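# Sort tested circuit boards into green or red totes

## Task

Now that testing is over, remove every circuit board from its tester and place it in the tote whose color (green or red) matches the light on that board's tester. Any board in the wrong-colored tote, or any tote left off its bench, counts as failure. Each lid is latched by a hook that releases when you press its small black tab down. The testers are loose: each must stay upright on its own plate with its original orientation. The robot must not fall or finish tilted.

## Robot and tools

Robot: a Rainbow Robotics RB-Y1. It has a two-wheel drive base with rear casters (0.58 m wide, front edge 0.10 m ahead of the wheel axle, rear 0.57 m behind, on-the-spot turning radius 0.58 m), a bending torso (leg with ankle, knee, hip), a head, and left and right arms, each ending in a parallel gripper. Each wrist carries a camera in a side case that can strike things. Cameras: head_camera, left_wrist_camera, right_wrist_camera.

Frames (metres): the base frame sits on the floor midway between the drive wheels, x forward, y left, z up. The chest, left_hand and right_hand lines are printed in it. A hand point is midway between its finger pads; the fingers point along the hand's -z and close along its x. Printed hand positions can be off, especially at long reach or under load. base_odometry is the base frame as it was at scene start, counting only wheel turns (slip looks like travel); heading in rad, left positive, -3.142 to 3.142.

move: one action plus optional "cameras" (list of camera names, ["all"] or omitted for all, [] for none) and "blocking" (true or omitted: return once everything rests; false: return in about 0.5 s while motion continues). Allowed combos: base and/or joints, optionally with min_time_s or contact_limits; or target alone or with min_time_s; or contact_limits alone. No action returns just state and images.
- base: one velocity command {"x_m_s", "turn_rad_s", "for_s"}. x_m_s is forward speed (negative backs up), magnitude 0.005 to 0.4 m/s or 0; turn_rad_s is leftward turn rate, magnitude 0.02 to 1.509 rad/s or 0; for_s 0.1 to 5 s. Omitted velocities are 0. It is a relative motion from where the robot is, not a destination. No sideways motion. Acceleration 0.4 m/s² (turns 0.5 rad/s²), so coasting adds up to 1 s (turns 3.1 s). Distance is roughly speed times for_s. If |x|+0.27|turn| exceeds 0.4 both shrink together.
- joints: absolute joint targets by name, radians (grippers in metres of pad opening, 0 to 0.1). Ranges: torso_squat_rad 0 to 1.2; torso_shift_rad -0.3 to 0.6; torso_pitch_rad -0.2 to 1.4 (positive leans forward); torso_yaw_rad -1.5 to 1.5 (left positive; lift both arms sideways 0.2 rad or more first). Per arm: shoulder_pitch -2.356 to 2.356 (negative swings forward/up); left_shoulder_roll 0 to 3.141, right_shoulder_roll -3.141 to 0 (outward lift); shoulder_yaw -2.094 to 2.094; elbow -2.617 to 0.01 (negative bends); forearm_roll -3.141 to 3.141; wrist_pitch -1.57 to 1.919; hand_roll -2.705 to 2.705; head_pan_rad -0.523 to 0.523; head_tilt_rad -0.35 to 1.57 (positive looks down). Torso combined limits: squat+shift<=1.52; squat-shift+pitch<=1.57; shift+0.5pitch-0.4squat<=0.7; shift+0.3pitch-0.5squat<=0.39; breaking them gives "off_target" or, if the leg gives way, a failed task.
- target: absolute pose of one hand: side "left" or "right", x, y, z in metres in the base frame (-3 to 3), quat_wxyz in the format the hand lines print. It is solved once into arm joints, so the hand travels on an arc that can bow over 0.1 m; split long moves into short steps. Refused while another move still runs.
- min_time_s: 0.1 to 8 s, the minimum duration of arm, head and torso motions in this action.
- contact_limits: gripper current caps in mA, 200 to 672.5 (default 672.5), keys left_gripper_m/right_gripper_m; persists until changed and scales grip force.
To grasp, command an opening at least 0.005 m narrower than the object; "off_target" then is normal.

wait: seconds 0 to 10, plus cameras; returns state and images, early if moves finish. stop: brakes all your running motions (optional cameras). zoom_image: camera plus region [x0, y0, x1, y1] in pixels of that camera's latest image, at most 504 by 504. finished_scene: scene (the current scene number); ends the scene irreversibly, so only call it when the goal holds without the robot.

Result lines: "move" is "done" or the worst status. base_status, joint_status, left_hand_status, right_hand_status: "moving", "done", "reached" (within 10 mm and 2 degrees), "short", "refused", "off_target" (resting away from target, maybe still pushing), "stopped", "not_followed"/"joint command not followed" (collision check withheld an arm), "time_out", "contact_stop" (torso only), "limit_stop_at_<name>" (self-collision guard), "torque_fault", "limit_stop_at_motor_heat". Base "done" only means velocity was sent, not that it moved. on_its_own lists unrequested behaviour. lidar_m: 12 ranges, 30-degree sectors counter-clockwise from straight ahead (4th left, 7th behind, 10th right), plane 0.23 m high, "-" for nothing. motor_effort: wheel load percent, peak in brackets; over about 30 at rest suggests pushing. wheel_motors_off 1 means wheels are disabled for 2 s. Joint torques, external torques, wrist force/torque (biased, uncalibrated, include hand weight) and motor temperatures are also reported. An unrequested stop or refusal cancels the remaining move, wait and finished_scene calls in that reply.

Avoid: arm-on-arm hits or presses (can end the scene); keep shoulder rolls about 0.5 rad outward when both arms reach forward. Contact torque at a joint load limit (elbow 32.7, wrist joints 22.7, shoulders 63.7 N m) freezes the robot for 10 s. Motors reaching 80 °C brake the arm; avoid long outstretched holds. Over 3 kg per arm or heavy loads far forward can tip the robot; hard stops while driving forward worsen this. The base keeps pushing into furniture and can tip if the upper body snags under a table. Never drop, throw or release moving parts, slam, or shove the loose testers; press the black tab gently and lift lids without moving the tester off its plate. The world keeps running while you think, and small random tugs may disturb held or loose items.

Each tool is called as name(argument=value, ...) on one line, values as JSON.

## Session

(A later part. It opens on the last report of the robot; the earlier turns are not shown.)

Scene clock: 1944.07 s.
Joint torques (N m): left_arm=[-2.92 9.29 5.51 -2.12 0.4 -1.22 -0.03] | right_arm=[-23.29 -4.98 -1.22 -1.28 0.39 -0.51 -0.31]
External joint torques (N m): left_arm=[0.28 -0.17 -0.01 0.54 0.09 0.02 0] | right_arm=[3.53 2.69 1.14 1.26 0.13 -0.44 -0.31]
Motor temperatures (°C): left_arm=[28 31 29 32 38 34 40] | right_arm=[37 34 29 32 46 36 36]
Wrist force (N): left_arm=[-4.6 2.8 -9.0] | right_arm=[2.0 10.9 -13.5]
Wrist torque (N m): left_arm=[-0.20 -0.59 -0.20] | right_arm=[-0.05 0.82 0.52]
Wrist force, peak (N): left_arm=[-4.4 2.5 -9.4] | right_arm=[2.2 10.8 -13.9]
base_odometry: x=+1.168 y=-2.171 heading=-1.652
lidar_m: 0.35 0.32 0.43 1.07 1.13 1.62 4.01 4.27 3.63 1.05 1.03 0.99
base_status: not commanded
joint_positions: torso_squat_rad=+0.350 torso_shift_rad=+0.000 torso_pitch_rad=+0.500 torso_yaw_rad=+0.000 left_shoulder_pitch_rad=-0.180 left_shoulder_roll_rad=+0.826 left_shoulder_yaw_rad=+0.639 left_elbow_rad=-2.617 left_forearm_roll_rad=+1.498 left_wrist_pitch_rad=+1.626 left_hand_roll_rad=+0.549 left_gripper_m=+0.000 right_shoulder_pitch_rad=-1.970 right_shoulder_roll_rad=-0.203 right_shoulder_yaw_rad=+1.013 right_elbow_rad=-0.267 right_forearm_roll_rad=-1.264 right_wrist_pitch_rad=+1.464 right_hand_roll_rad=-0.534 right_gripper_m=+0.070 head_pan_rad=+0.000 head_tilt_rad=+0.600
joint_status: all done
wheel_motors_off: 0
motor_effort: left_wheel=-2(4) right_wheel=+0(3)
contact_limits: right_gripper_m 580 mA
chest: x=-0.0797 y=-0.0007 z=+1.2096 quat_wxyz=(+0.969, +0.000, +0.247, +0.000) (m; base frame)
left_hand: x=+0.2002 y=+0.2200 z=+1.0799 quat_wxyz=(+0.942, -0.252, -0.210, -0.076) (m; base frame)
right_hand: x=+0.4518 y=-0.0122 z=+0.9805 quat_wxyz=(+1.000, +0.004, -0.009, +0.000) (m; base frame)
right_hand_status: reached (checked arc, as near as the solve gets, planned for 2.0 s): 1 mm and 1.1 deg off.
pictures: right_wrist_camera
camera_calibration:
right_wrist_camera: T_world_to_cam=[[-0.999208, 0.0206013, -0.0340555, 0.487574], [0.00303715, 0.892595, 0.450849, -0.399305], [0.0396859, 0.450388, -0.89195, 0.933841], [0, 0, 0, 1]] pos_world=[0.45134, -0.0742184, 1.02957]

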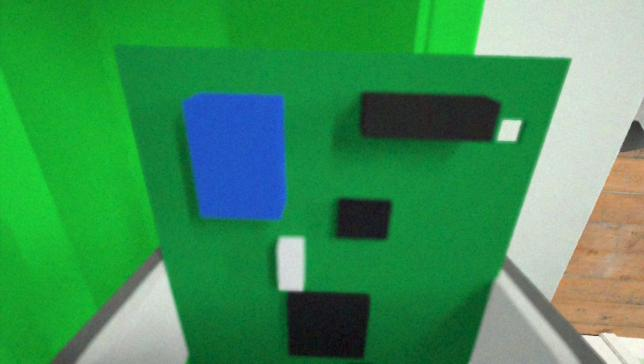

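move(target={"side":"right","x":0.445,"y":-0.012,"z":1.03,"quat_wxyz":[1,0,0,0]}, min_time_s=1.5, cameras=[])

move(base={"x_m_s":0.05,"for_s":0.8})

Scene clock: 1978.43 s.
Joint torques (N m): left_arm=[-3.05 9.44 5.64 -2.12 0.52 -1.29 -0.09] | right_arm=[-25.99 -9.5 -4.89 -2.6 -0.15 0.15 -0.26]
External joint torques (N m): left_arm=[0.16 -0.01 0.12 0.55 0.21 -0.05 -0.06] | right_arm=[0.98 -1.44 -1.1 -0.02 -0.4 0.14 -0.26]
Motor temperatures (°C): left_arm=[28 31 29 32 38 34 40] | right_arm=[37 34 29 32 46 36 36]
Wrist force (N): left_arm=[-4.1 2.7 -9.0] | right_arm=[2.3 10.5 -13.2]
Wrist torque (N m): left_arm=[-0.17 -0.53 -0.19] | right_arm=[-0.02 0.87 0.53]
Wrist force, peak (N): left_arm=[-4.4 2.4 -9.3] | right_arm=[2.2 10.7 -13.8]
move: done
base_odometry: x=+1.168 y=-2.171 heading=-1.652
lidar_m: 0.35 0.31 0.44 1.07 1.13 1.62 4.01 4.27 3.64 1.06 1.04 0.99
base_status: not commanded
joint_positions: torso_squat_rad=+0.350 torso_shift_rad=+0.000 torso_pitch_rad=+0.500 torso_yaw_rad=+0.000 left_shoulder_pitch_rad=-0.180 left_shoulder_roll_rad=+0.826 left_shoulder_yaw_rad=+0.639 left_elbow_rad=-2.617 left_forearm_roll_rad=+1.498 left_wrist_pitch_rad=+1.626 left_hand_roll_rad=+0.549 left_gripper_m=+0.000 right_shoulder_pitch_rad=-2.017 right_shoulder_roll_rad=-0.291 right_shoulder_yaw_rad=+0.997 right_elbow_rad=-0.435 right_forearm_roll_rad=-1.285 right_wrist_pitch_rad=+1.613 right_hand_roll_rad=-0.621 right_gripper_m=+0.070 head_pan_rad=+0.000 head_tilt_rad=+0.600
joint_status: all done
wheel_motors_off: 0
motor_effort: left_wheel=-2(4) right_wheel=-1(2)
contact_limits: right_gripper_m 580 mA
chest: x=-0.0797 y=-0.0007 z=+1.2096 quat_wxyz=(+0.969, +0.000, +0.247, +0.000) (m; base frame)
left_hand: x=+0.2002 y=+0.2200 z=+1.0799 quat_wxyz=(+0.942, -0.252, -0.210, -0.076) (m; base frame)
right_hand: x=+0.4450 y=-0.0120 z=+1.0299 quat_wxyz=(+1.000, -0.003, +0.006, +0.000) (m; base frame)
right_hand_status: reached (checked arc, planned for 1.5 s): 0 mm and 0.8 deg off.
pictures: none
No camera images: "cameras" was empty.

Scene clock: 1979.93 s.
Joint torques (N m): left_arm=[-2.98 9.35 5.59 -2.18 0.45 -1.2 -0.14] | right_arm=[-25.14 -9.18 -5.1 -2.38 -0.14 0.03 -0.32]
External joint torques (N m): left_arm=[0.23 -0.11 0.07 0.48 0.14 0.04 -0.11] | right_arm=[1.83 -1.12 -1.3 0.19 -0.39 0.02 -0.32]
Motor temperatures (°C): left_arm=[28 31 29 32 38 34 40] | right_arm=[37 34 29 32 46 36 36]
Wrist force (N): left_arm=[-4.5 2.5 -8.9] | right_arm=[2.4 10.6 -12.9]
Wrist torque (N m): left_arm=[-0.15 -0.58 -0.19] | right_arm=[-0.02 0.86 0.49]
Wrist force, peak (N): left_arm=[-4.2 2.7 -9.3] | right_arm=[2.1 10.7 -13.9]
move: done
base_odometry: x=+1.165 y=-2.211 heading=-1.652
lidar_m: 0.35 0.28 0.38 1.06 1.13 1.62 4.05 4.31 3.63 1.05 1.05 0.95
base_status: done (sent for 0.8 of 0.8 s)
joint_positions: torso_squat_rad=+0.350 torso_shift_rad=+0.000 torso_pitch_rad=+0.500 torso_yaw_rad=+0.000 left_shoulder_pitch_rad=-0.180 left_shoulder_roll_rad=+0.826 left_shoulder_yaw_rad=+0.639 left_elbow_rad=-2.617 left_forearm_roll_rad=+1.498 left_wrist_pitch_rad=+1.626 left_hand_roll_rad=+0.549 left_gripper_m=+0.000 right_shoulder_pitch_rad=-2.017 right_shoulder_roll_rad=-0.291 right_shoulder_yaw_rad=+0.997 right_elbow_rad=-0.435 right_forearm_roll_rad=-1.285 right_wrist_pitch_rad=+1.613 right_hand_roll_rad=-0.621 right_gripper_m=+0.070 head_pan_rad=+0.000 head_tilt_rad=+0.600
joint_status: not commanded
wheel_motors_off: 0
motor_effort: left_wheel=-2(18) right_wheel=+1(20)
contact_limits: right_gripper_m 580 mA
chest: x=-0.0797 y=-0.0007 z=+1.2096 quat_wxyz=(+0.969, +0.000, +0.247, +0.000) (m; base frame)
left_hand: x=+0.2002 y=+0.2200 z=+1.0799 quat_wxyz=(+0.942, -0.252, -0.210, -0.076) (m; base frame)
right_hand: x=+0.4450 y=-0.0119 z=+1.0301 quat_wxyz=(+1.000, -0.003, +0.006, +0.000) (m; base frame)
pictures: head_camera, left_wrist_camera, right_wrist_camera
camera_calibration:
head_camera: T_world_to_cam=[[0.0365712, -0.998752, 0.0340117, -0.0505579], [-0.871689, -0.0485252, -0.487651, 0.760156], [0.488693, -0.0118137, -0.872376, 1.12085], [0, 0, 0, 1]] pos_world=[0.116718, -0.000366836, 1.35021]
left_wrist_camera: T_world_to_cam=[[0.908309, -0.0310958, 0.417143, -0.626822], [-0.374371, -0.505301, 0.777507, -0.619288], [0.186606, -0.862382, -0.470611, 0.729601], [0, 0, 0, 1]] pos_world=[0.201356, 0.296777, 1.08633]
right_wrist_camera: T_world_to_cam=[[-0.9998, 0.0194579, -0.00454163, 0.452269], [0.0154956, 0.898572, 0.438552, -0.414711], [0.0126143, 0.438394, -0.898695, 0.997058], [0, 0, 0, 1]] pos_world=[0.446028, -0.0732558, 1.07998]

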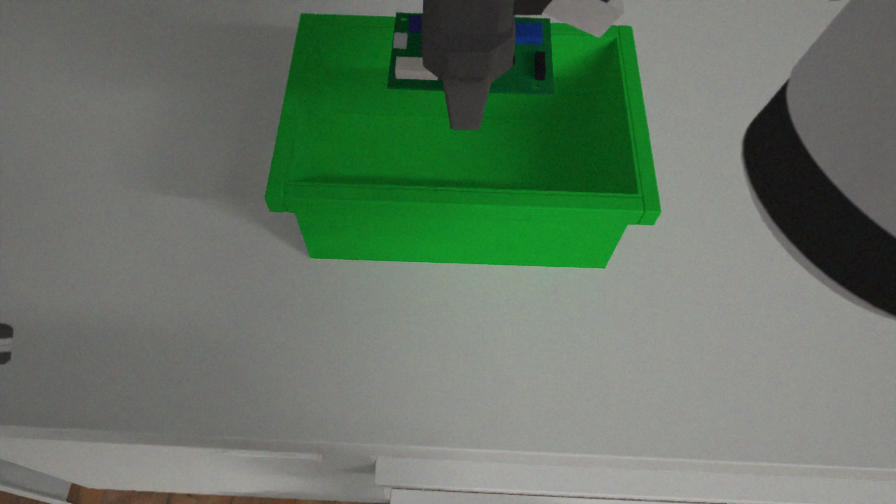

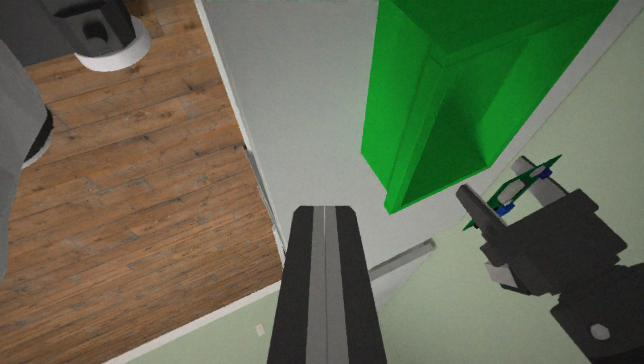

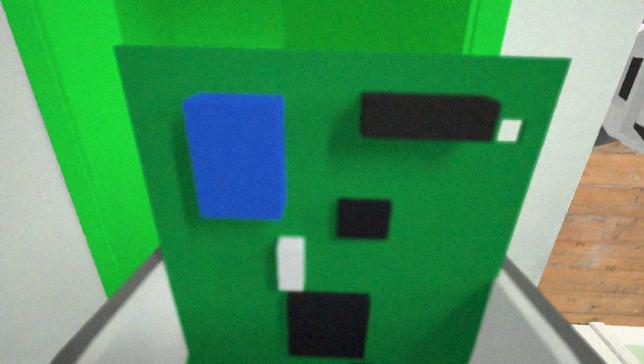

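move(target={"side":"right","x":0.457,"y":-0.014,"z":0.985,"quat_wxyz":[1,0,0,0]}, min_time_s=2)

Scene clock: 1990.47 s.
Joint torques (N m): left_arm=[-3.01 9.41 5.39 -2.33 0.49 -1.2 -0.02] | right_arm=[-23.28 -5.46 -1.56 -1.25 0.36 -0.38 0.45]
External joint torques (N m): left_arm=[0.2 -0.05 -0.13 0.33 0.18 0.04 0.01] | right_arm=[3.63 2.31 0.8 1.32 0.09 -0.28 0.45]
Motor temperatures (°C): left_arm=[28 31 29 32 38 34 40] | right_arm=[37 34 29 32 46 36 36]
Wrist force (N): left_arm=[-4.4 2.6 -8.7] | right_arm=[2.1 10.4 -13.4]
Wrist torque (N m): left_arm=[-0.15 -0.56 -0.19] | right_arm=[-0.01 0.84 0.52]
Wrist force, peak (N): left_arm=[-4.5 2.7 -9.2] | right_arm=[2.4 11.0 -13.5]
move: done
base_odometry: x=+1.165 y=-2.211 heading=-1.652
lidar_m: 0.35 0.28 0.39 1.06 1.13 1.62 4.05 4.31 3.64 1.05 1.04 0.94
base_status: not commanded
joint_positions: torso_squat_rad=+0.350 torso_shift_rad=+0.000 torso_pitch_rad=+0.500 torso_yaw_rad=+0.000 left_shoulder_pitch_rad=-0.180 left_shoulder_roll_rad=+0.826 left_shoulder_yaw_rad=+0.639 left_elbow_rad=-2.617 left_forearm_roll_rad=+1.498 left_wrist_pitch_rad=+1.626 left_hand_roll_rad=+0.549 left_gripper_m=+0.000 right_shoulder_pitch_rad=-1.976 right_shoulder_roll_rad=-0.212 right_shoulder_yaw_rad=+1.008 right_elbow_rad=-0.267 right_forearm_roll_rad=-1.262 right_wrist_pitch_rad=+1.460 right_hand_roll_rad=-0.527 right_gripper_m=+0.070 head_pan_rad=+0.000 head_tilt_rad=+0.600
joint_status: all done
wheel_motors_off: 0
motor_effort: left_wheel=-1(3) right_wheel=+1(3)
contact_limits: right_gripper_m 580 mA
chest: x=-0.0797 y=-0.0007 z=+1.2096 quat_wxyz=(+0.969, +0.000, +0.247, +0.000) (m; base frame)
left_hand: x=+0.2002 y=+0.2200 z=+1.0799 quat_wxyz=(+0.942, -0.252, -0.210, -0.076) (m; base frame)
right_hand: x=+0.4567 y=-0.0143 z=+0.9855 quat_wxyz=(+1.000, +0.006, -0.015, +0.000) (m; base frame)
right_hand_status: reached (checked arc, as near as the solve gets, planned for 2.0 s): 1 mm and 1.9 deg off.
pictures: head_camera, left_wrist_camera, right_wrist_camera
camera_calibration:
head_camera: T_world_to_cam=[[0.036572, -0.998752, 0.0340113, -0.0505575], [-0.871694, -0.0485255, -0.487643, 0.760153], [0.488685, -0.0118133, -0.87238, 1.12085], [0, 0, 0, 1]] pos_world=[0.116728, -0.000366714, 1.35021]
left_wrist_camera: T_world_to_cam=[[0.908313, -0.0310957, 0.417135, -0.626818], [-0.374364, -0.505301, 0.777511, -0.619288], [0.186601, -0.862383, -0.470612, 0.729601], [0, 0, 0, 1]] pos_world=[0.201363, 0.296777, 1.08633]
right_wrist_camera: T_world_to_cam=[[-0.998686, 0.02096, -0.0467664, 0.504984], [-0.00264592, 0.890236, 0.455492, -0.401773], [0.0511802, 0.455018, -0.88901, 0.930914], [0, 0, 0, 1]] pos_world=[0.455613, -0.0764938, 1.03421]

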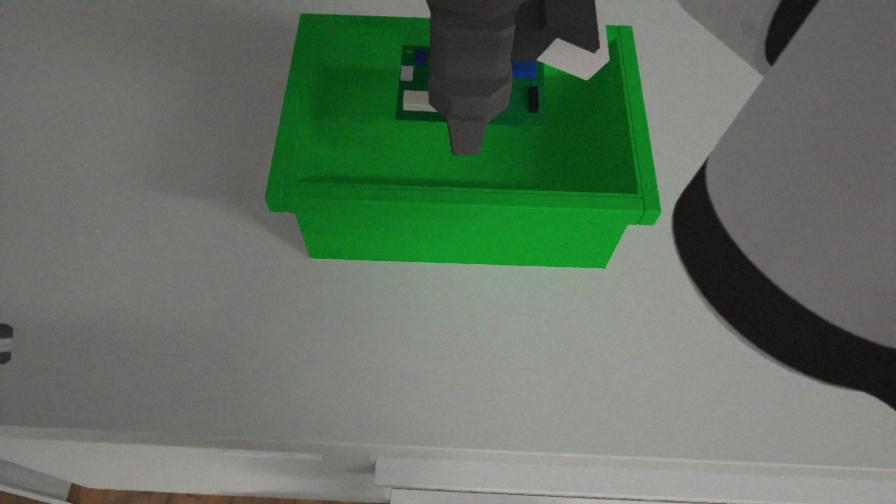

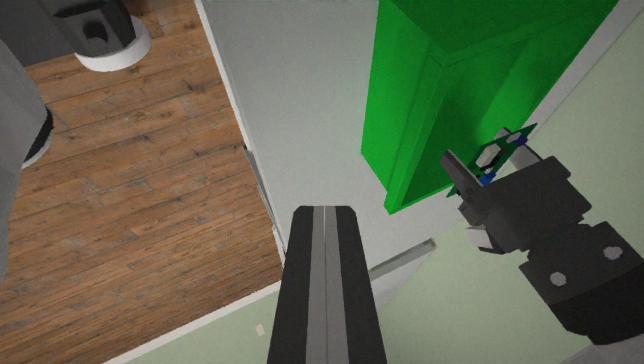

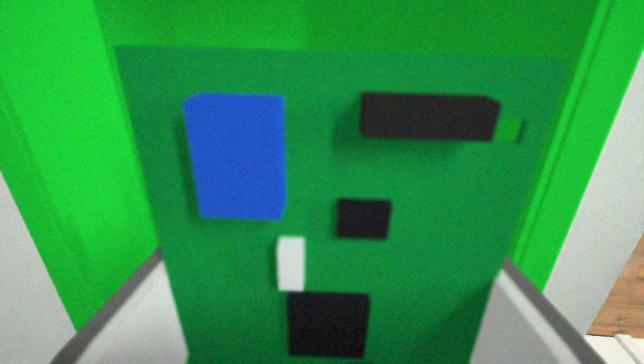

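move(target={"side":"right","x":0.459,"y":-0.014,"z":0.955,"quat_wxyz":[1,0,0,0]}, min_time_s=2)

Scene clock: 1996.27 s.
Joint torques (N m): left_arm=[-3.16 9.32 5.6 -2.23 0.52 -1.18 -0.05] | right_arm=[-23.36 -5.02 -1.23 -1.38 0.4 -0.52 0.06]
External joint torques (N m): left_arm=[0.05 -0.14 0.08 0.43 0.21 0.06 -0.02] | right_arm=[3.37 2.36 1.12 1.19 0.13 -0.37 0.06]
Motor temperatures (°C): left_arm=[28 31 29 32 38 34 40] | right_arm=[37 34 29 32 46 36 36]
Wrist force (N): left_arm=[-4.5 2.6 -8.9] | right_arm=[1.6 10.4 -13.4]
Wrist torque (N m): left_arm=[-0.14 -0.58 -0.19] | right_arm=[-0.03 0.79 0.54]
Wrist force, peak (N): left_arm=[-4.4 2.7 -9.2] | right_arm=[1.9 10.7 -13.9]
move: short
base_odometry: x=+1.165 y=-2.211 heading=-1.652
lidar_m: 0.35 0.27 0.38 1.06 1.12 1.61 4.05 4.31 3.65 1.05 1.04 0.95
base_status: not commanded
joint_positions: torso_squat_rad=+0.350 torso_shift_rad=+0.000 torso_pitch_rad=+0.500 torso_yaw_rad=+0.000 left_shoulder_pitch_rad=-0.180 left_shoulder_roll_rad=+0.826 left_shoulder_yaw_rad=+0.639 left_elbow_rad=-2.617 left_forearm_roll_rad=+1.498 left_wrist_pitch_rad=+1.626 left_hand_roll_rad=+0.549 left_gripper_m=+0.000 right_shoulder_pitch_rad=-1.920 right_shoulder_roll_rad=-0.199 right_shoulder_yaw_rad=+1.020 right_elbow_rad=-0.267 right_forearm_roll_rad=-1.247 right_wrist_pitch_rad=+1.377 right_hand_roll_rad=-0.527 right_gripper_m=+0.070 head_pan_rad=+0.000 head_tilt_rad=+0.600
joint_status: all done
wheel_motors_off: 0
motor_effort: left_wheel=-1(3) right_wheel=+1(2)
contact_limits: right_gripper_m 580 mA
chest: x=-0.0797 y=-0.0007 z=+1.2096 quat_wxyz=(+0.969, +0.000, +0.247, +0.000) (m; base frame)
left_hand: x=+0.2002 y=+0.2200 z=+1.0799 quat_wxyz=(+0.942, -0.252, -0.210, -0.076) (m; base frame)
right_hand: x=+0.4587 y=-0.0143 z=+0.9556 quat_wxyz=(+1.000, +0.012, -0.028, +0.000) (m; base frame)
right_hand_status: short (checked arc, as near as the solve gets, planned for 2.0 s): 1 mm and 3.4 deg off. The place is met; only the turn is off.
pictures: head_camera, left_wrist_camera, right_wrist_camera
camera_calibration:
head_camera: T_world_to_cam=[[0.0365716, -0.998752, 0.0340112, -0.0505576], [-0.871694, -0.0485251, -0.487643, 0.760153], [0.488685, -0.0118134, -0.87238, 1.12085], [0, 0, 0, 1]] pos_world=[0.116728, -0.000366909, 1.35021]
left_wrist_camera: T_world_to_cam=[[0.908312, -0.0310962, 0.417135, -0.626819], [-0.374364, -0.505301, 0.77751, -0.619287], [0.186601, -0.862383, -0.470613, 0.729601], [0, 0, 0, 1]] pos_world=[0.201363, 0.296777, 1.08633]
right_wrist_camera: T_world_to_cam=[[-0.997184, 0.0215148, -0.0718366, 0.528827], [-0.0143569, 0.885464, 0.464485, -0.391396], [0.0736021, 0.464209, -0.882662, 0.888004], [0, 0, 0, 1]] pos_world=[0.45636, -0.0770294, 1.00359]

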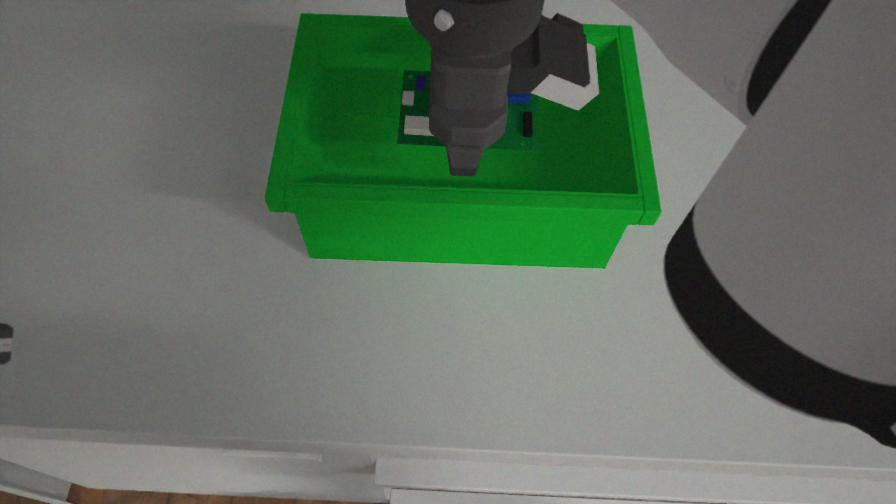

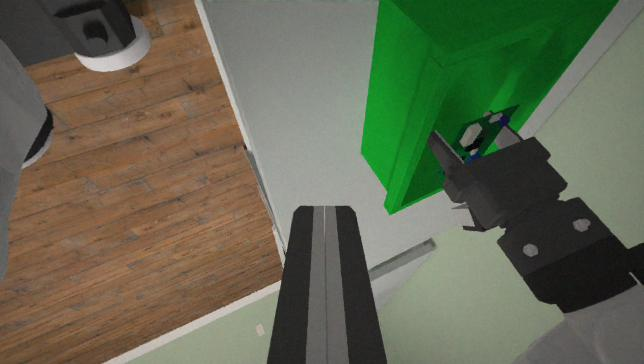

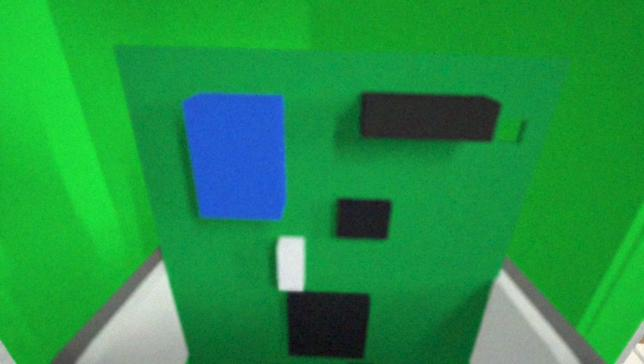

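move(target={"side":"right","x":0.457,"y":-0.014,"z":0.93,"quat_wxyz":[1,0,0,0]}, min_time_s=2)

Scene clock: 2001.70 s.
Joint torques (N m): left_arm=[-3.06 9.5 5.61 -2.29 0.49 -1.16 -0.01] | right_arm=[-22.92 -4.47 -1.33 -1.4 0.44 -0.64 -0.29]
External joint torques (N m): left_arm=[0.14 0.04 0.09 0.38 0.17 0.09 0.01] | right_arm=[3.57 2.53 1 1.17 0.17 -0.46 -0.29]
Motor temperatures (°C): left_arm=[28 31 29 32 38 34 40] | right_arm=[37 34 29 32 46 36 36]
Wrist force (N): left_arm=[-4.3 2.6 -8.8] | right_arm=[1.6 10.4 -13.1]
Wrist torque (N m): left_arm=[-0.17 -0.55 -0.20] | right_arm=[-0.01 0.79 0.52]
Wrist force, peak (N): left_arm=[-4.4 2.8 -9.2] | right_arm=[1.8 10.9 -13.6]
move: short
base_odometry: x=+1.165 y=-2.211 heading=-1.652
lidar_m: 0.36 0.28 0.38 1.06 1.14 1.62 4.05 4.31 3.64 1.05 1.04 0.95
base_status: not commanded
joint_positions: torso_squat_rad=+0.350 torso_shift_rad=+0.000 torso_pitch_rad=+0.500 torso_yaw_rad=+0.000 left_shoulder_pitch_rad=-0.180 left_shoulder_roll_rad=+0.826 left_shoulder_yaw_rad=+0.639 left_elbow_rad=-2.617 left_forearm_roll_rad=+1.498 left_wrist_pitch_rad=+1.626 left_hand_roll_rad=+0.549 left_gripper_m=+0.000 right_shoulder_pitch_rad=-1.874 right_shoulder_roll_rad=-0.185 right_shoulder_yaw_rad=+1.030 right_elbow_rad=-0.267 right_forearm_roll_rad=-1.235 right_wrist_pitch_rad=+1.315 right_hand_roll_rad=-0.530 right_gripper_m=+0.070 head_pan_rad=+0.000 head_tilt_rad=+0.600
joint_status: all done
wheel_motors_off: 0
motor_effort: left_wheel=-2(3) right_wheel=+1(3)
contact_limits: right_gripper_m 580 mA
chest: x=-0.0797 y=-0.0007 z=+1.2096 quat_wxyz=(+0.969, +0.000, +0.247, +0.000) (m; base frame)
left_hand: x=+0.2002 y=+0.2200 z=+1.0799 quat_wxyz=(+0.942, -0.252, -0.210, -0.076) (m; base frame)
right_hand: x=+0.4567 y=-0.0143 z=+0.9306 quat_wxyz=(+0.999, +0.014, -0.034, +0.000) (m; base frame)
right_hand_status: short (checked arc, as near as the solve gets, planned for 2.0 s): 1 mm and 4.3 deg off. The place is met; only the turn is off.
pictures: head_camera, left_wrist_camera, right_wrist_camera
camera_calibration:
head_camera: T_world_to_cam=[[0.0365717, -0.998752, 0.0340115, -0.0505578], [-0.871694, -0.0485253, -0.487643, 0.760152], [0.488685, -0.0118137, -0.87238, 1.12085], [0, 0, 0, 1]] pos_world=[0.116728, -0.000366704, 1.35021]
left_wrist_camera: T_world_to_cam=[[0.908312, -0.0310959, 0.417135, -0.626819], [-0.374364, -0.505301, 0.77751, -0.619288], [0.186601, -0.862383, -0.470612, 0.729601], [0, 0, 0, 1]] pos_world=[0.201364, 0.296777, 1.08633]
right_wrist_camera: T_world_to_cam=[[-0.996161, 0.0218854, -0.0847574, 0.536603], [-0.0205165, 0.882902, 0.469108, -0.381342], [0.0850991, 0.469046, -0.879064, 0.857587], [0, 0, 0, 1]] pos_world=[0.453739, -0.0773043, 0.978246]

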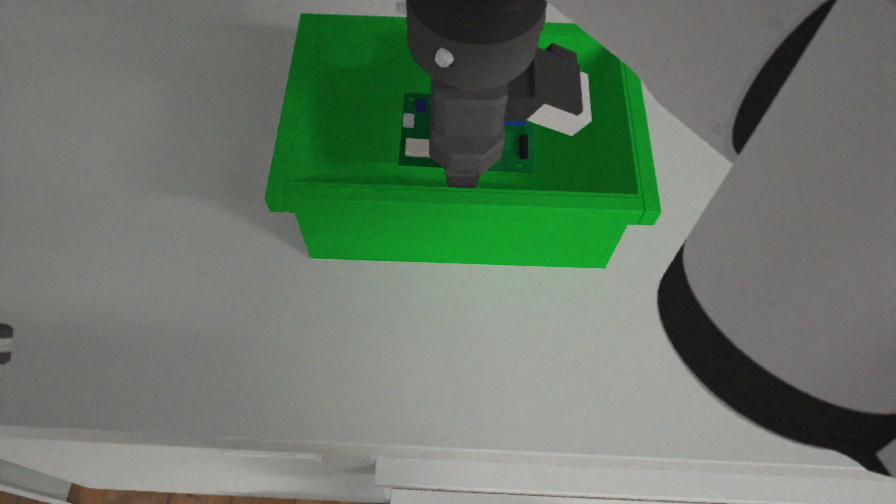

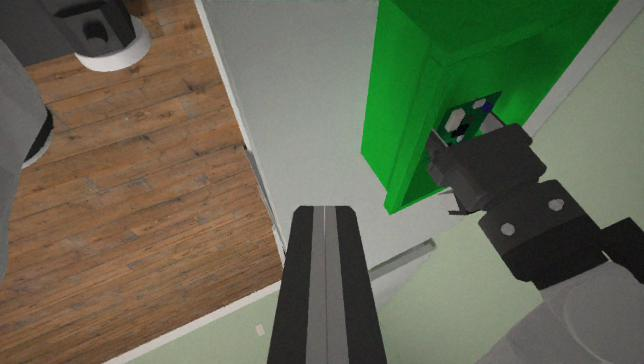

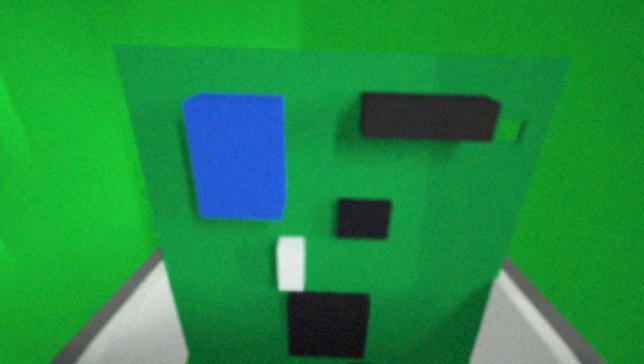

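move(target={"side":"right","x":0.458,"y":-0.014,"z":0.91,"quat_wxyz":[1,0,0,0]}, min_time_s=2, cameras=["head_camera","left_wrist_camera"])

Scene clock: 2007.93 s.
Joint torques (N m): left_arm=[-3.06 9.22 5.69 -2.2 0.49 -1.21 -0.02] | right_arm=[-22.25 -3.44 -1.27 -1.47 0.3 -0.25 -0.3]
External joint torques (N m): left_arm=[0.15 -0.24 0.17 0.46 0.18 0.04 0.01] | right_arm=[4.03 3.25 1.04 1.1 0.03 -0.02 -0.31]
Motor temperatures (°C): left_arm=[28 31 29 32 38 34 40] | right_arm=[37 34 28 32 46 36 36]
Wrist force (N): left_arm=[-4.4 2.7 -9.0] | right_arm=[2.7 10.3 -13.2]
Wrist torque (N m): left_arm=[-0.16 -0.56 -0.20] | right_arm=[-0.01 0.84 0.50]
Wrist force, peak (N): left_arm=[-4.3 2.8 -9.4] | right_arm=[2.2 10.6 -13.7]
move: short
base_odometry: x=+1.165 y=-2.211 heading=-1.652
lidar_m: 0.36 0.27 0.38 1.06 1.13 1.62 4.04 4.32 3.65 1.05 1.05 0.95
base_status: not commanded
joint_positions: torso_squat_rad=+0.350 torso_shift_rad=+0.000 torso_pitch_rad=+0.500 torso_yaw_rad=+0.000 left_shoulder_pitch_rad=-0.180 left_shoulder_roll_rad=+0.826 left_shoulder_yaw_rad=+0.639 left_elbow_rad=-2.617 left_forearm_roll_rad=+1.498 left_wrist_pitch_rad=+1.626 left_hand_roll_rad=+0.549 left_gripper_m=+0.000 right_shoulder_pitch_rad=-1.835 right_shoulder_roll_rad=-0.177 right_shoulder_yaw_rad=+1.038 right_elbow_rad=-0.267 right_forearm_roll_rad=-1.223 right_wrist_pitch_rad=+1.251 right_hand_roll_rad=-0.532 right_gripper_m=+0.070 head_pan_rad=+0.000 head_tilt_rad=+0.600
joint_status: all done
wheel_motors_off: 0
motor_effort: left_wheel=-1(3) right_wheel=+0(2)
contact_limits: right_gripper_m 580 mA
chest: x=-0.0797 y=-0.0007 z=+1.2096 quat_wxyz=(+0.969, +0.000, +0.247, +0.000) (m; base frame)
left_hand: x=+0.2002 y=+0.2200 z=+1.0799 quat_wxyz=(+0.942, -0.252, -0.210, -0.076) (m; base frame)
right_hand: x=+0.4578 y=-0.0144 z=+0.9107 quat_wxyz=(+0.999, +0.019, -0.046, +0.000) (m; base frame)
right_hand_status: short (checked arc, as near as the solve gets, planned for 2.0 s): 1 mm and 5.8 deg off. The place is met; only the turn is off.
pictures: head_camera, left_wrist_camera
camera_calibration:
head_camera: T_world_to_cam=[[0.0365718, -0.998752, 0.034011, -0.0505574], [-0.871694, -0.0485251, -0.487642, 0.760152], [0.488684, -0.0118132, -0.872381, 1.12085], [0, 0, 0, 1]] pos_world=[0.116728, -0.000367032, 1.35021]
left_wrist_camera: T_world_to_cam=[[0.908313, -0.0310958, 0.417134, -0.626818], [-0.374364, -0.505301, 0.77751, -0.619288], [0.186601, -0.862383, -0.470613, 0.729601], [0, 0, 0, 1]] pos_world=[0.201364, 0.296777, 1.08633]

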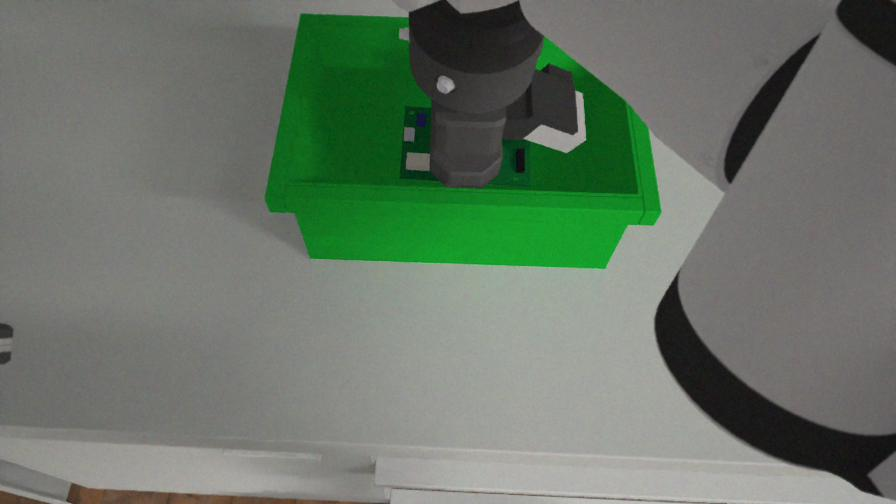

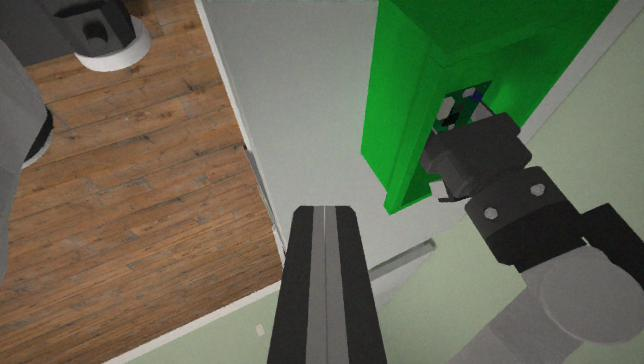

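move(target={"side":"right","x":0.461,"y":-0.014,"z":0.892,"quat_wxyz":[1,0,0,0]}, min_time_s=2, cameras=["head_camera","left_wrist_camera"])

Scene clock: 2018.43 s.
Joint torques (N m): left_arm=[-2.99 9.45 5.45 -2.25 0.42 -1.25 0.04] | right_arm=[-22.4 -3.84 -1.16 -1.69 0.37 -0.64 -0.38]
External joint torques (N m): left_arm=[0.22 0 -0.07 0.41 0.11 -0.01 0.07] | right_arm=[3.68 2.56 1.13 0.89 0.08 -0.34 -0.39]
Motor temperatures (°C): left_arm=[28 31 29 32 38 34 40] | right_arm=[37 34 28 32 46 36 36]
Wrist force (N): left_arm=[-4.2 2.9 -9.0] | right_arm=[1.0 10.2 -13.6]
Wrist torque (N m): left_arm=[-0.20 -0.55 -0.22] | right_arm=[-0.01 0.74 0.52]
Wrist force, peak (N): left_arm=[-4.7 2.7 -9.1] | right_arm=[3.2 10.5 -13.5]
move: short
base_odometry: x=+1.165 y=-2.211 heading=-1.652
lidar_m: 0.35 0.28 0.38 1.06 1.13 1.62 4.05 4.31 3.65 1.06 1.04 0.95
base_status: not commanded
joint_positions: torso_squat_rad=+0.350 torso_shift_rad=+0.000 torso_pitch_rad=+0.500 torso_yaw_rad=+0.000 left_shoulder_pitch_rad=-0.180 left_shoulder_roll_rad=+0.826 left_shoulder_yaw_rad=+0.639 left_elbow_rad=-2.617 left_forearm_roll_rad=+1.498 left_wrist_pitch_rad=+1.626 left_hand_roll_rad=+0.549 left_gripper_m=+0.000 right_shoulder_pitch_rad=-1.797 right_shoulder_roll_rad=-0.171 right_shoulder_yaw_rad=+1.046 right_elbow_rad=-0.267 right_forearm_roll_rad=-1.209 right_wrist_pitch_rad=+1.179 right_hand_roll_rad=-0.533 right_gripper_m=+0.070 head_pan_rad=+0.000 head_tilt_rad=+0.600
joint_status: all done
wheel_motors_off: 0
motor_effort: left_wheel=-1(3) right_wheel=+0(2)
contact_limits: right_gripper_m 580 mA
chest: x=-0.0797 y=-0.0007 z=+1.2096 quat_wxyz=(+0.969, +0.000, +0.247, +0.000) (m; base frame)
left_hand: x=+0.2002 y=+0.2200 z=+1.0799 quat_wxyz=(+0.942, -0.252, -0.210, -0.076) (m; base frame)
right_hand: x=+0.4607 y=-0.0143 z=+0.8927 quat_wxyz=(+0.998, +0.026, -0.063, +0.000) (m; base frame)
right_hand_status: short (checked arc, as near as the solve gets, planned for 2.0 s): 1 mm and 7.8 deg off. The place is met; only the turn is off.
pictures: head_camera, left_wrist_camera
camera_calibration:
head_camera: T_world_to_cam=[[0.0365717, -0.998752, 0.0340113, -0.0505577], [-0.871694, -0.0485252, -0.487643, 0.760153], [0.488685, -0.0118135, -0.87238, 1.12085], [0, 0, 0, 1]] pos_world=[0.116728, -0.000366919, 1.35021]
left_wrist_camera: T_world_to_cam=[[0.908312, -0.0310961, 0.417135, -0.626818], [-0.374364, -0.505301, 0.77751, -0.619288], [0.186601, -0.862383, -0.470613, 0.729601], [0, 0, 0, 1]] pos_world=[0.201363, 0.296777, 1.08633]

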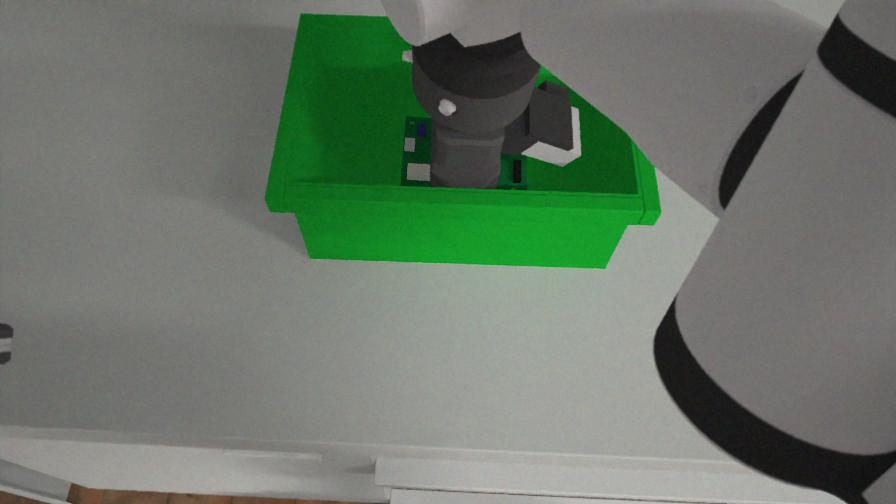

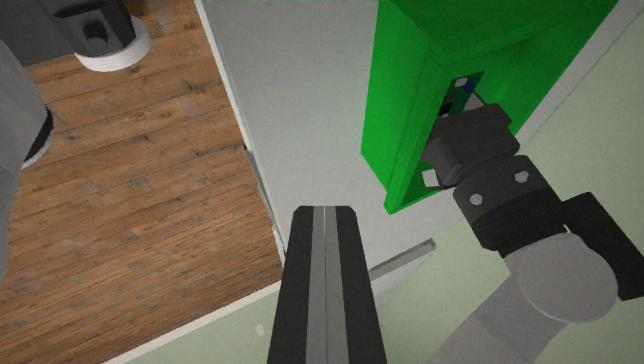

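move(target={"side":"right","x":0.463,"y":-0.014,"z":0.875,"quat_wxyz":[1,0,0,0]}, min_time_s=2, cameras=["head_camera","right_wrist_camera"])

Scene clock: 2025.07 s.
Joint torques (N m): left_arm=[-2.9 9.38 5.65 -2.24 0.42 -1.18 0] | right_arm=[-22.35 -3.44 -1.12 -1.46 0.44 -0.78 -0.36]
External joint torques (N m): left_arm=[0.31 -0.07 0.13 0.42 0.1 0.06 0.03] | right_arm=[3.49 2.67 1.15 1.11 0.15 -0.41 -0.37]
Motor temperatures (°C): left_arm=[28 31 29 32 38 34 40] | right_arm=[37 34 28 32 46 36 36]
Wrist force (N): left_arm=[-4.3 2.4 -9.0] | right_arm=[0.9 10.4 -13.6]
Wrist torque (N m): left_arm=[-0.14 -0.55 -0.21] | right_arm=[-0.03 0.76 0.52]
Wrist force, peak (N): left_arm=[-4.5 2.9 -9.2] | right_arm=[1.1 10.6 -13.6]
move: short
base_odometry: x=+1.165 y=-2.211 heading=-1.652
lidar_m: 0.35 0.28 0.38 1.06 1.13 1.61 4.04 4.31 3.65 1.04 1.04 0.94
base_status: not commanded
joint_positions: torso_squat_rad=+0.350 torso_shift_rad=+0.000 torso_pitch_rad=+0.500 torso_yaw_rad=+0.000 left_shoulder_pitch_rad=-0.180 left_shoulder_roll_rad=+0.826 left_shoulder_yaw_rad=+0.639 left_elbow_rad=-2.617 left_forearm_roll_rad=+1.498 left_wrist_pitch_rad=+1.626 left_hand_roll_rad=+0.549 left_gripper_m=+0.000 right_shoulder_pitch_rad=-1.762 right_shoulder_roll_rad=-0.164 right_shoulder_yaw_rad=+1.054 right_elbow_rad=-0.267 right_forearm_roll_rad=-1.196 right_wrist_pitch_rad=+1.110 right_hand_roll_rad=-0.536 right_gripper_m=+0.070 head_pan_rad=+0.000 head_tilt_rad=+0.600
joint_status: all done
wheel_motors_off: 0
motor_effort: left_wheel=-1(3) right_wheel=+1(3)
contact_limits: right_gripper_m 580 mA
chest: x=-0.0797 y=-0.0007 z=+1.2096 quat_wxyz=(+0.969, +0.000, +0.247, +0.000) (m; base frame)
left_hand: x=+0.2002 y=+0.2200 z=+1.0799 quat_wxyz=(+0.942, -0.252, -0.210, -0.076) (m; base frame)
right_hand: x=+0.4627 y=-0.0143 z=+0.8757 quat_wxyz=(+0.996, +0.032, -0.079, +0.000) (m; base frame)
right_hand_status: short (checked arc, as near as the solve gets, planned for 2.0 s): 1 mm and 9.8 deg off. The place is met; only the turn is off.
pictures: head_camera, right_wrist_camera
camera_calibration:
head_camera: T_world_to_cam=[[0.0365718, -0.998752, 0.0340111, -0.0505576], [-0.871694, -0.0485252, -0.487643, 0.760152], [0.488685, -0.0118133, -0.872381, 1.12085], [0, 0, 0, 1]] pos_world=[0.116728, -0.000367016, 1.35021]
right_wrist_camera: T_world_to_cam=[[-0.984639, 0.0266305, -0.172558, 0.609514], [-0.0637037, 0.865378, 0.497054, -0.360161], [0.162565, 0.500412, -0.850389, 0.748342], [0, 0, 0, 1]] pos_world=[0.455554, -0.0790349, 0.920578]

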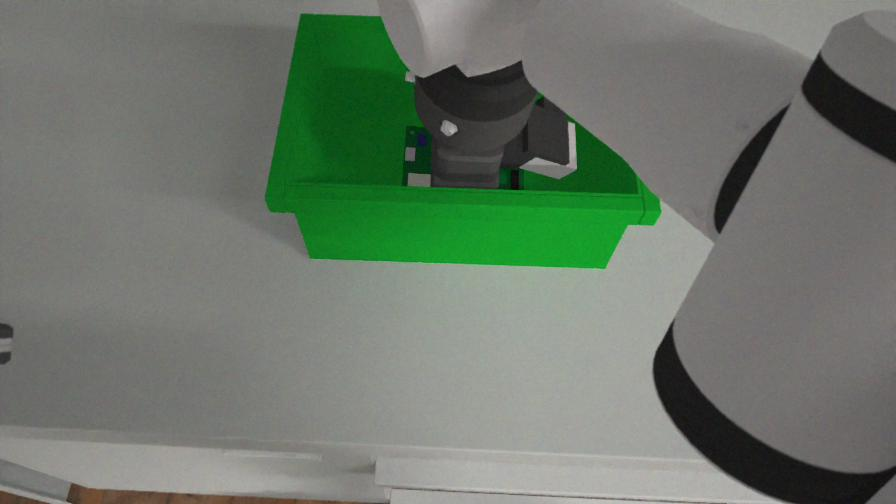

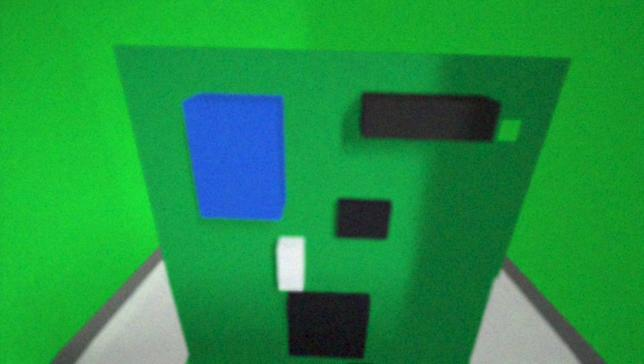

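move(target={"side":"right","x":0.464,"y":-0.014,"z":0.862,"quat_wxyz":[1,0,0,0]}, min_time_s=2, cameras=["head_camera","right_wrist_camera"])

Scene clock: 2032.03 s.
Joint torques (N m): left_arm=[-3.12 9.4 5.48 -2.27 0.47 -1.19 -0.11] | right_arm=[-18.44 -2.85 -0.57 -1.47 0.55 -1.39 -0.28]
External joint torques (N m): left_arm=[0.09 -0.06 -0.03 0.39 0.16 0.05 -0.08] | right_arm=[7.21 3.03 1.69 1.1 0.26 -0.96 -0.29]
Motor temperatures (°C): left_arm=[28 31 29 32 38 34 40] | right_arm=[37 34 28 32 46 36 36]
Wrist force (N): left_arm=[-4.5 2.5 -8.9] | right_arm=[0.3 10.2 -2.2]
Wrist torque (N m): left_arm=[-0.14 -0.56 -0.20] | right_arm=[-0.13 1.24 0.51]
Wrist force, peak (N): left_arm=[-4.5 2.6 -9.3] | right_arm=[0.9 10.3 -13.8]
move: short
base_odometry: x=+1.165 y=-2.211 heading=-1.652
lidar_m: 0.35 0.28 0.38 1.06 1.13 1.62 4.05 4.32 3.64 1.06 1.03 0.95
base_status: not commanded
joint_positions: torso_squat_rad=+0.350 torso_shift_rad=+0.000 torso_pitch_rad=+0.500 torso_yaw_rad=+0.000 left_shoulder_pitch_rad=-0.180 left_shoulder_roll_rad=+0.826 left_shoulder_yaw_rad=+0.639 left_elbow_rad=-2.617 left_forearm_roll_rad=+1.498 left_wrist_pitch_rad=+1.626 left_hand_roll_rad=+0.549 left_gripper_m=+0.000 right_shoulder_pitch_rad=-1.734 right_shoulder_roll_rad=-0.159 right_shoulder_yaw_rad=+1.061 right_elbow_rad=-0.267 right_forearm_roll_rad=-1.185 right_wrist_pitch_rad=+1.056 right_hand_roll_rad=-0.540 right_gripper_m=+0.070 head_pan_rad=+0.000 head_tilt_rad=+0.600
joint_status: all done
wheel_motors_off: 0
motor_effort: left_wheel=-2(3) right_wheel=+1(2)
contact_limits: right_gripper_m 580 mA
chest: x=-0.0799 y=-0.0007 z=+1.2097 quat_wxyz=(+0.969, +0.000, +0.247, +0.000) (m; base frame)
left_hand: x=+0.2001 y=+0.2200 z=+1.0800 quat_wxyz=(+0.942, -0.252, -0.210, -0.076) (m; base frame)
right_hand: x=+0.4639 y=-0.0142 z=+0.8634 quat_wxyz=(+0.995, +0.037, -0.092, +0.000) (m; base frame)
right_hand_status: short (checked arc, as near as the solve gets, planned for 2.0 s): 1 mm and 11.4 deg off. The place is met; only the turn is off.
pictures: head_camera, right_wrist_camera
camera_calibration:
head_camera: T_world_to_cam=[[0.0365636, -0.998752, 0.0340197, -0.0505651], [-0.871579, -0.0485251, -0.487848, 0.760318], [0.48889, -0.0118134, -0.872265, 1.12081], [0, 0, 0, 1]] pos_world=[0.116573, -0.000366888, 1.35028]
right_wrist_camera: T_world_to_cam=[[-0.979873, 0.0284816, -0.197582, 0.628041], [-0.076632, 0.860267, 0.504051, -0.354163], [0.18433, 0.509047, -0.84077, 0.719309], [0, 0, 0, 1]] pos_world=[0.45567, -0.0793746, 0.907379]

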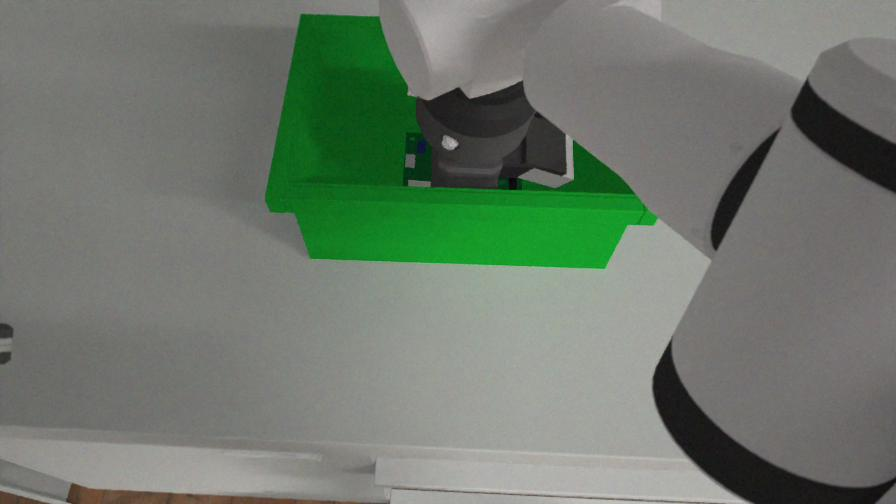

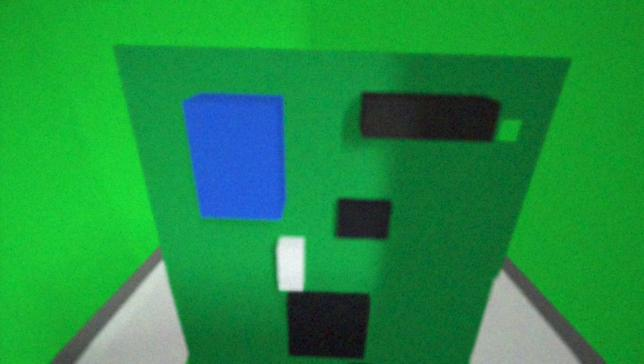

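Floor contact (~11 N). Release.

move(joints={"right_gripper_m":0.082}, cameras=["right_wrist_camera"])

move(target={"side":"right","x":0.463,"y":-0.014,"z":0.892,"quat_wxyz":[0.998,0.026,-0.063,0]}, min_time_s=2)

Scene clock: 2038.00 s.
Joint torques (N m): left_arm=[-3.15 9.38 5.58 -2.24 0.43 -1.22 -0.05] | right_arm=[-15.65 -2.99 -0.53 -1.46 -0.03 0.33 -0.35]
External joint torques (N m): left_arm=[0.06 -0.08 0.06 0.41 0.11 0.02 -0.02] | right_arm=[10 2.9 1.73 1.11 -0.33 0.77 -0.36]
Motor temperatures (°C): left_arm=[28 31 29 32 38 34 40] | right_arm=[37 34 28 32 46 36 36]
Wrist force (N): left_arm=[-4.1 2.8 -9.0] | right_arm=[8.2 10.9 3.0]
Wrist torque (N m): left_arm=[-0.18 -0.52 -0.20] | right_arm=[-0.08 1.31 0.53]
Wrist force, peak (N): left_arm=[-4.5 2.8 -9.2] | right_arm=[8.0 11.3 4.8]
move: done
base_odometry: x=+1.165 y=-2.211 heading=-1.652
lidar_m: 0.35 0.27 0.38 1.06 1.13 1.62 4.05 4.31 3.64 1.05 1.04 0.95
base_status: not commanded
joint_positions: torso_squat_rad=+0.350 torso_shift_rad=+0.000 torso_pitch_rad=+0.499 torso_yaw_rad=+0.000 left_shoulder_pitch_rad=-0.180 left_shoulder_roll_rad=+0.826 left_shoulder_yaw_rad=+0.639 left_elbow_rad=-2.617 left_forearm_roll_rad=+1.498 left_wrist_pitch_rad=+1.626 left_hand_roll_rad=+0.549 left_gripper_m=+0.000 right_shoulder_pitch_rad=-1.735 right_shoulder_roll_rad=-0.159 right_shoulder_yaw_rad=+1.061 right_elbow_rad=-0.267 right_forearm_roll_rad=-1.185 right_wrist_pitch_rad=+1.056 right_hand_roll_rad=-0.540 right_gripper_m=+0.082 head_pan_rad=+0.000 head_tilt_rad=+0.600
joint_status: all done
wheel_motors_off: 0
motor_effort: left_wheel=-1(2) right_wheel=+1(2)
contact_limits: right_gripper_m 580 mA
chest: x=-0.0800 y=-0.0007 z=+1.2097 quat_wxyz=(+0.969, +0.000, +0.247, +0.000) (m; base frame)
left_hand: x=+0.2000 y=+0.2200 z=+1.0801 quat_wxyz=(+0.942, -0.252, -0.210, -0.076) (m; base frame)
right_hand: x=+0.4642 y=-0.0141 z=+0.8639 quat_wxyz=(+0.995, +0.038, -0.092, +0.000) (m; base frame)
pictures: right_wrist_camera
camera_calibration:
right_wrist_camera: T_world_to_cam=[[-0.979615, 0.0282429, -0.198887, 0.629455], [-0.0775458, 0.860158, 0.504098, -0.354177], [0.185311, 0.509245, -0.840434, 0.718878], [0, 0, 0, 1]] pos_world=[0.455943, -0.0792139, 0.9079]

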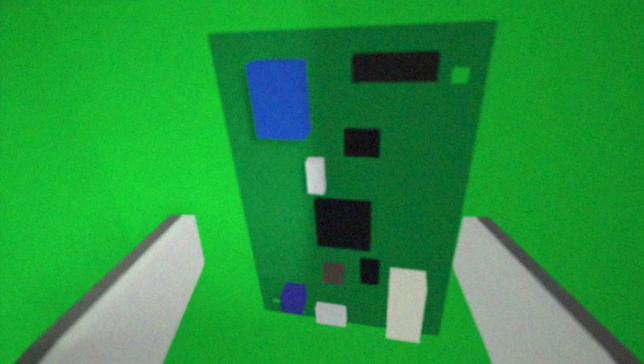

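Scene clock: 2040.33 s.
Joint torques (N m): left_arm=[-2.96 9.47 5.86 -2.15 0.49 -1.21 0.04] | right_arm=[-25.32 -7.64 -3.49 -1.51 -0.25 -0.14 0.49]
External joint torques (N m): left_arm=[0.25 0.01 0.34 0.51 0.18 0.04 0.07] | right_arm=[0.77 -1.25 -1.2 1.07 -0.54 0.18 0.48]
Motor temperatures (°C): left_arm=[28 31 29 32 38 34 40] | right_arm=[37 34 28 32 46 36 36]
Wrist force (N): left_arm=[-4.2 2.3 -9.0] | right_arm=[1.2 10.3 -13.1]
Wrist torque (N m): left_arm=[-0.14 -0.53 -0.20] | right_arm=[-0.04 0.76 0.52]
Wrist force, peak (N): left_arm=[-4.5 2.7 -9.1] | right_arm=[1.1 10.4 -13.2]
move: done
base_odometry: x=+1.165 y=-2.211 heading=-1.652
lidar_m: 0.35 0.28 0.38 1.06 1.13 1.63 4.05 4.31 3.64 1.05 1.04 0.95
base_status: not commanded
joint_positions: torso_squat_rad=+0.350 torso_shift_rad=+0.000 torso_pitch_rad=+0.500 torso_yaw_rad=+0.000 left_shoulder_pitch_rad=-0.180 left_shoulder_roll_rad=+0.826 left_shoulder_yaw_rad=+0.639 left_elbow_rad=-2.617 left_forearm_roll_rad=+1.498 left_wrist_pitch_rad=+1.626 left_hand_roll_rad=+0.549 left_gripper_m=+0.000 right_shoulder_pitch_rad=-1.795 right_shoulder_roll_rad=-0.171 right_shoulder_yaw_rad=+1.046 right_elbow_rad=-0.267 right_forearm_roll_rad=-1.207 right_wrist_pitch_rad=+1.167 right_hand_roll_rad=-0.532 right_gripper_m=+0.082 head_pan_rad=+0.000 head_tilt_rad=+0.600
joint_status: all done
wheel_motors_off: 0
motor_effort: left_wheel=-2(2) right_wheel=+0(2)
contact_limits: right_gripper_m 580 mA
chest: x=-0.0799 y=-0.0007 z=+1.2097 quat_wxyz=(+0.969, +0.000, +0.247, +0.000) (m; base frame)
left_hand: x=+0.2001 y=+0.2200 z=+1.0800 quat_wxyz=(+0.942, -0.252, -0.210, -0.076) (m; base frame)
right_hand: x=+0.4625 y=-0.0139 z=+0.8919 quat_wxyz=(+0.997, +0.028, -0.068, +0.000) (m; base frame)
right_hand_status: reached (checked arc, planned for 2.0 s): 0 mm and 0.6 deg off.
pictures: head_camera, left_wrist_camera, right_wrist_camera
camera_calibration:
head_camera: T_world_to_cam=[[0.036564, -0.998752, 0.0340196, -0.0505647], [-0.871582, -0.0485253, -0.487843, 0.76031], [0.488885, -0.0118133, -0.872268, 1.12081], [0, 0, 0, 1]] pos_world=[0.116574, -0.000366777, 1.35028]
left_wrist_camera: T_world_to_cam=[[0.908217, -0.0310958, 0.417343, -0.626979], [-0.374542, -0.505301, 0.777424, -0.619264], [0.186709, -0.862383, -0.47057, 0.729593], [0, 0, 0, 1]] pos_world=[0.20127, 0.296777, 1.08642]
right_wrist_camera: T_world_to_cam=[[-0.988267, 0.0243804, -0.150777, 0.594383], [-0.0534043, 0.869708, 0.490669, -0.367604], [0.143095, 0.492964, -0.858202, 0.777776], [0, 0, 0, 1]] pos_world=[0.456482, -0.078199, 0.93748]

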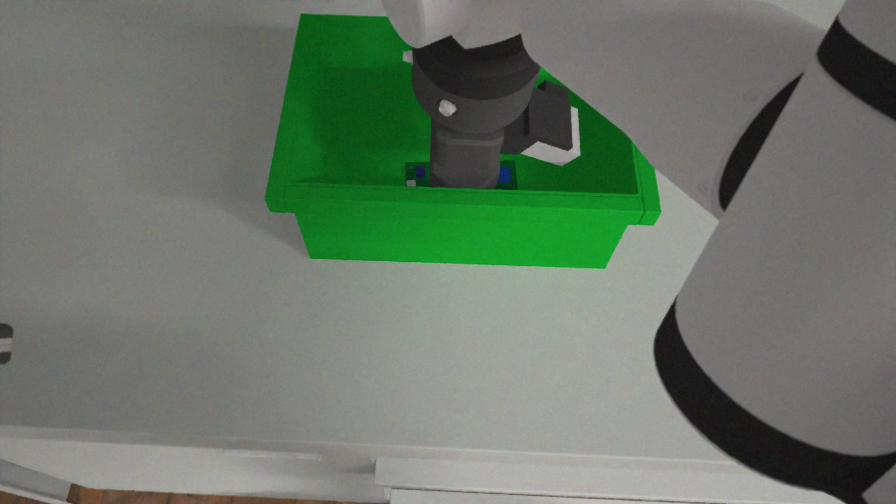

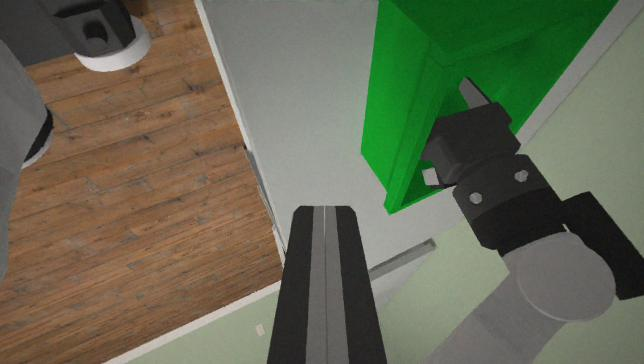

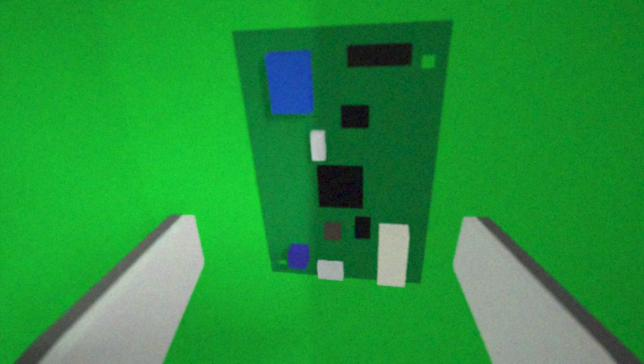

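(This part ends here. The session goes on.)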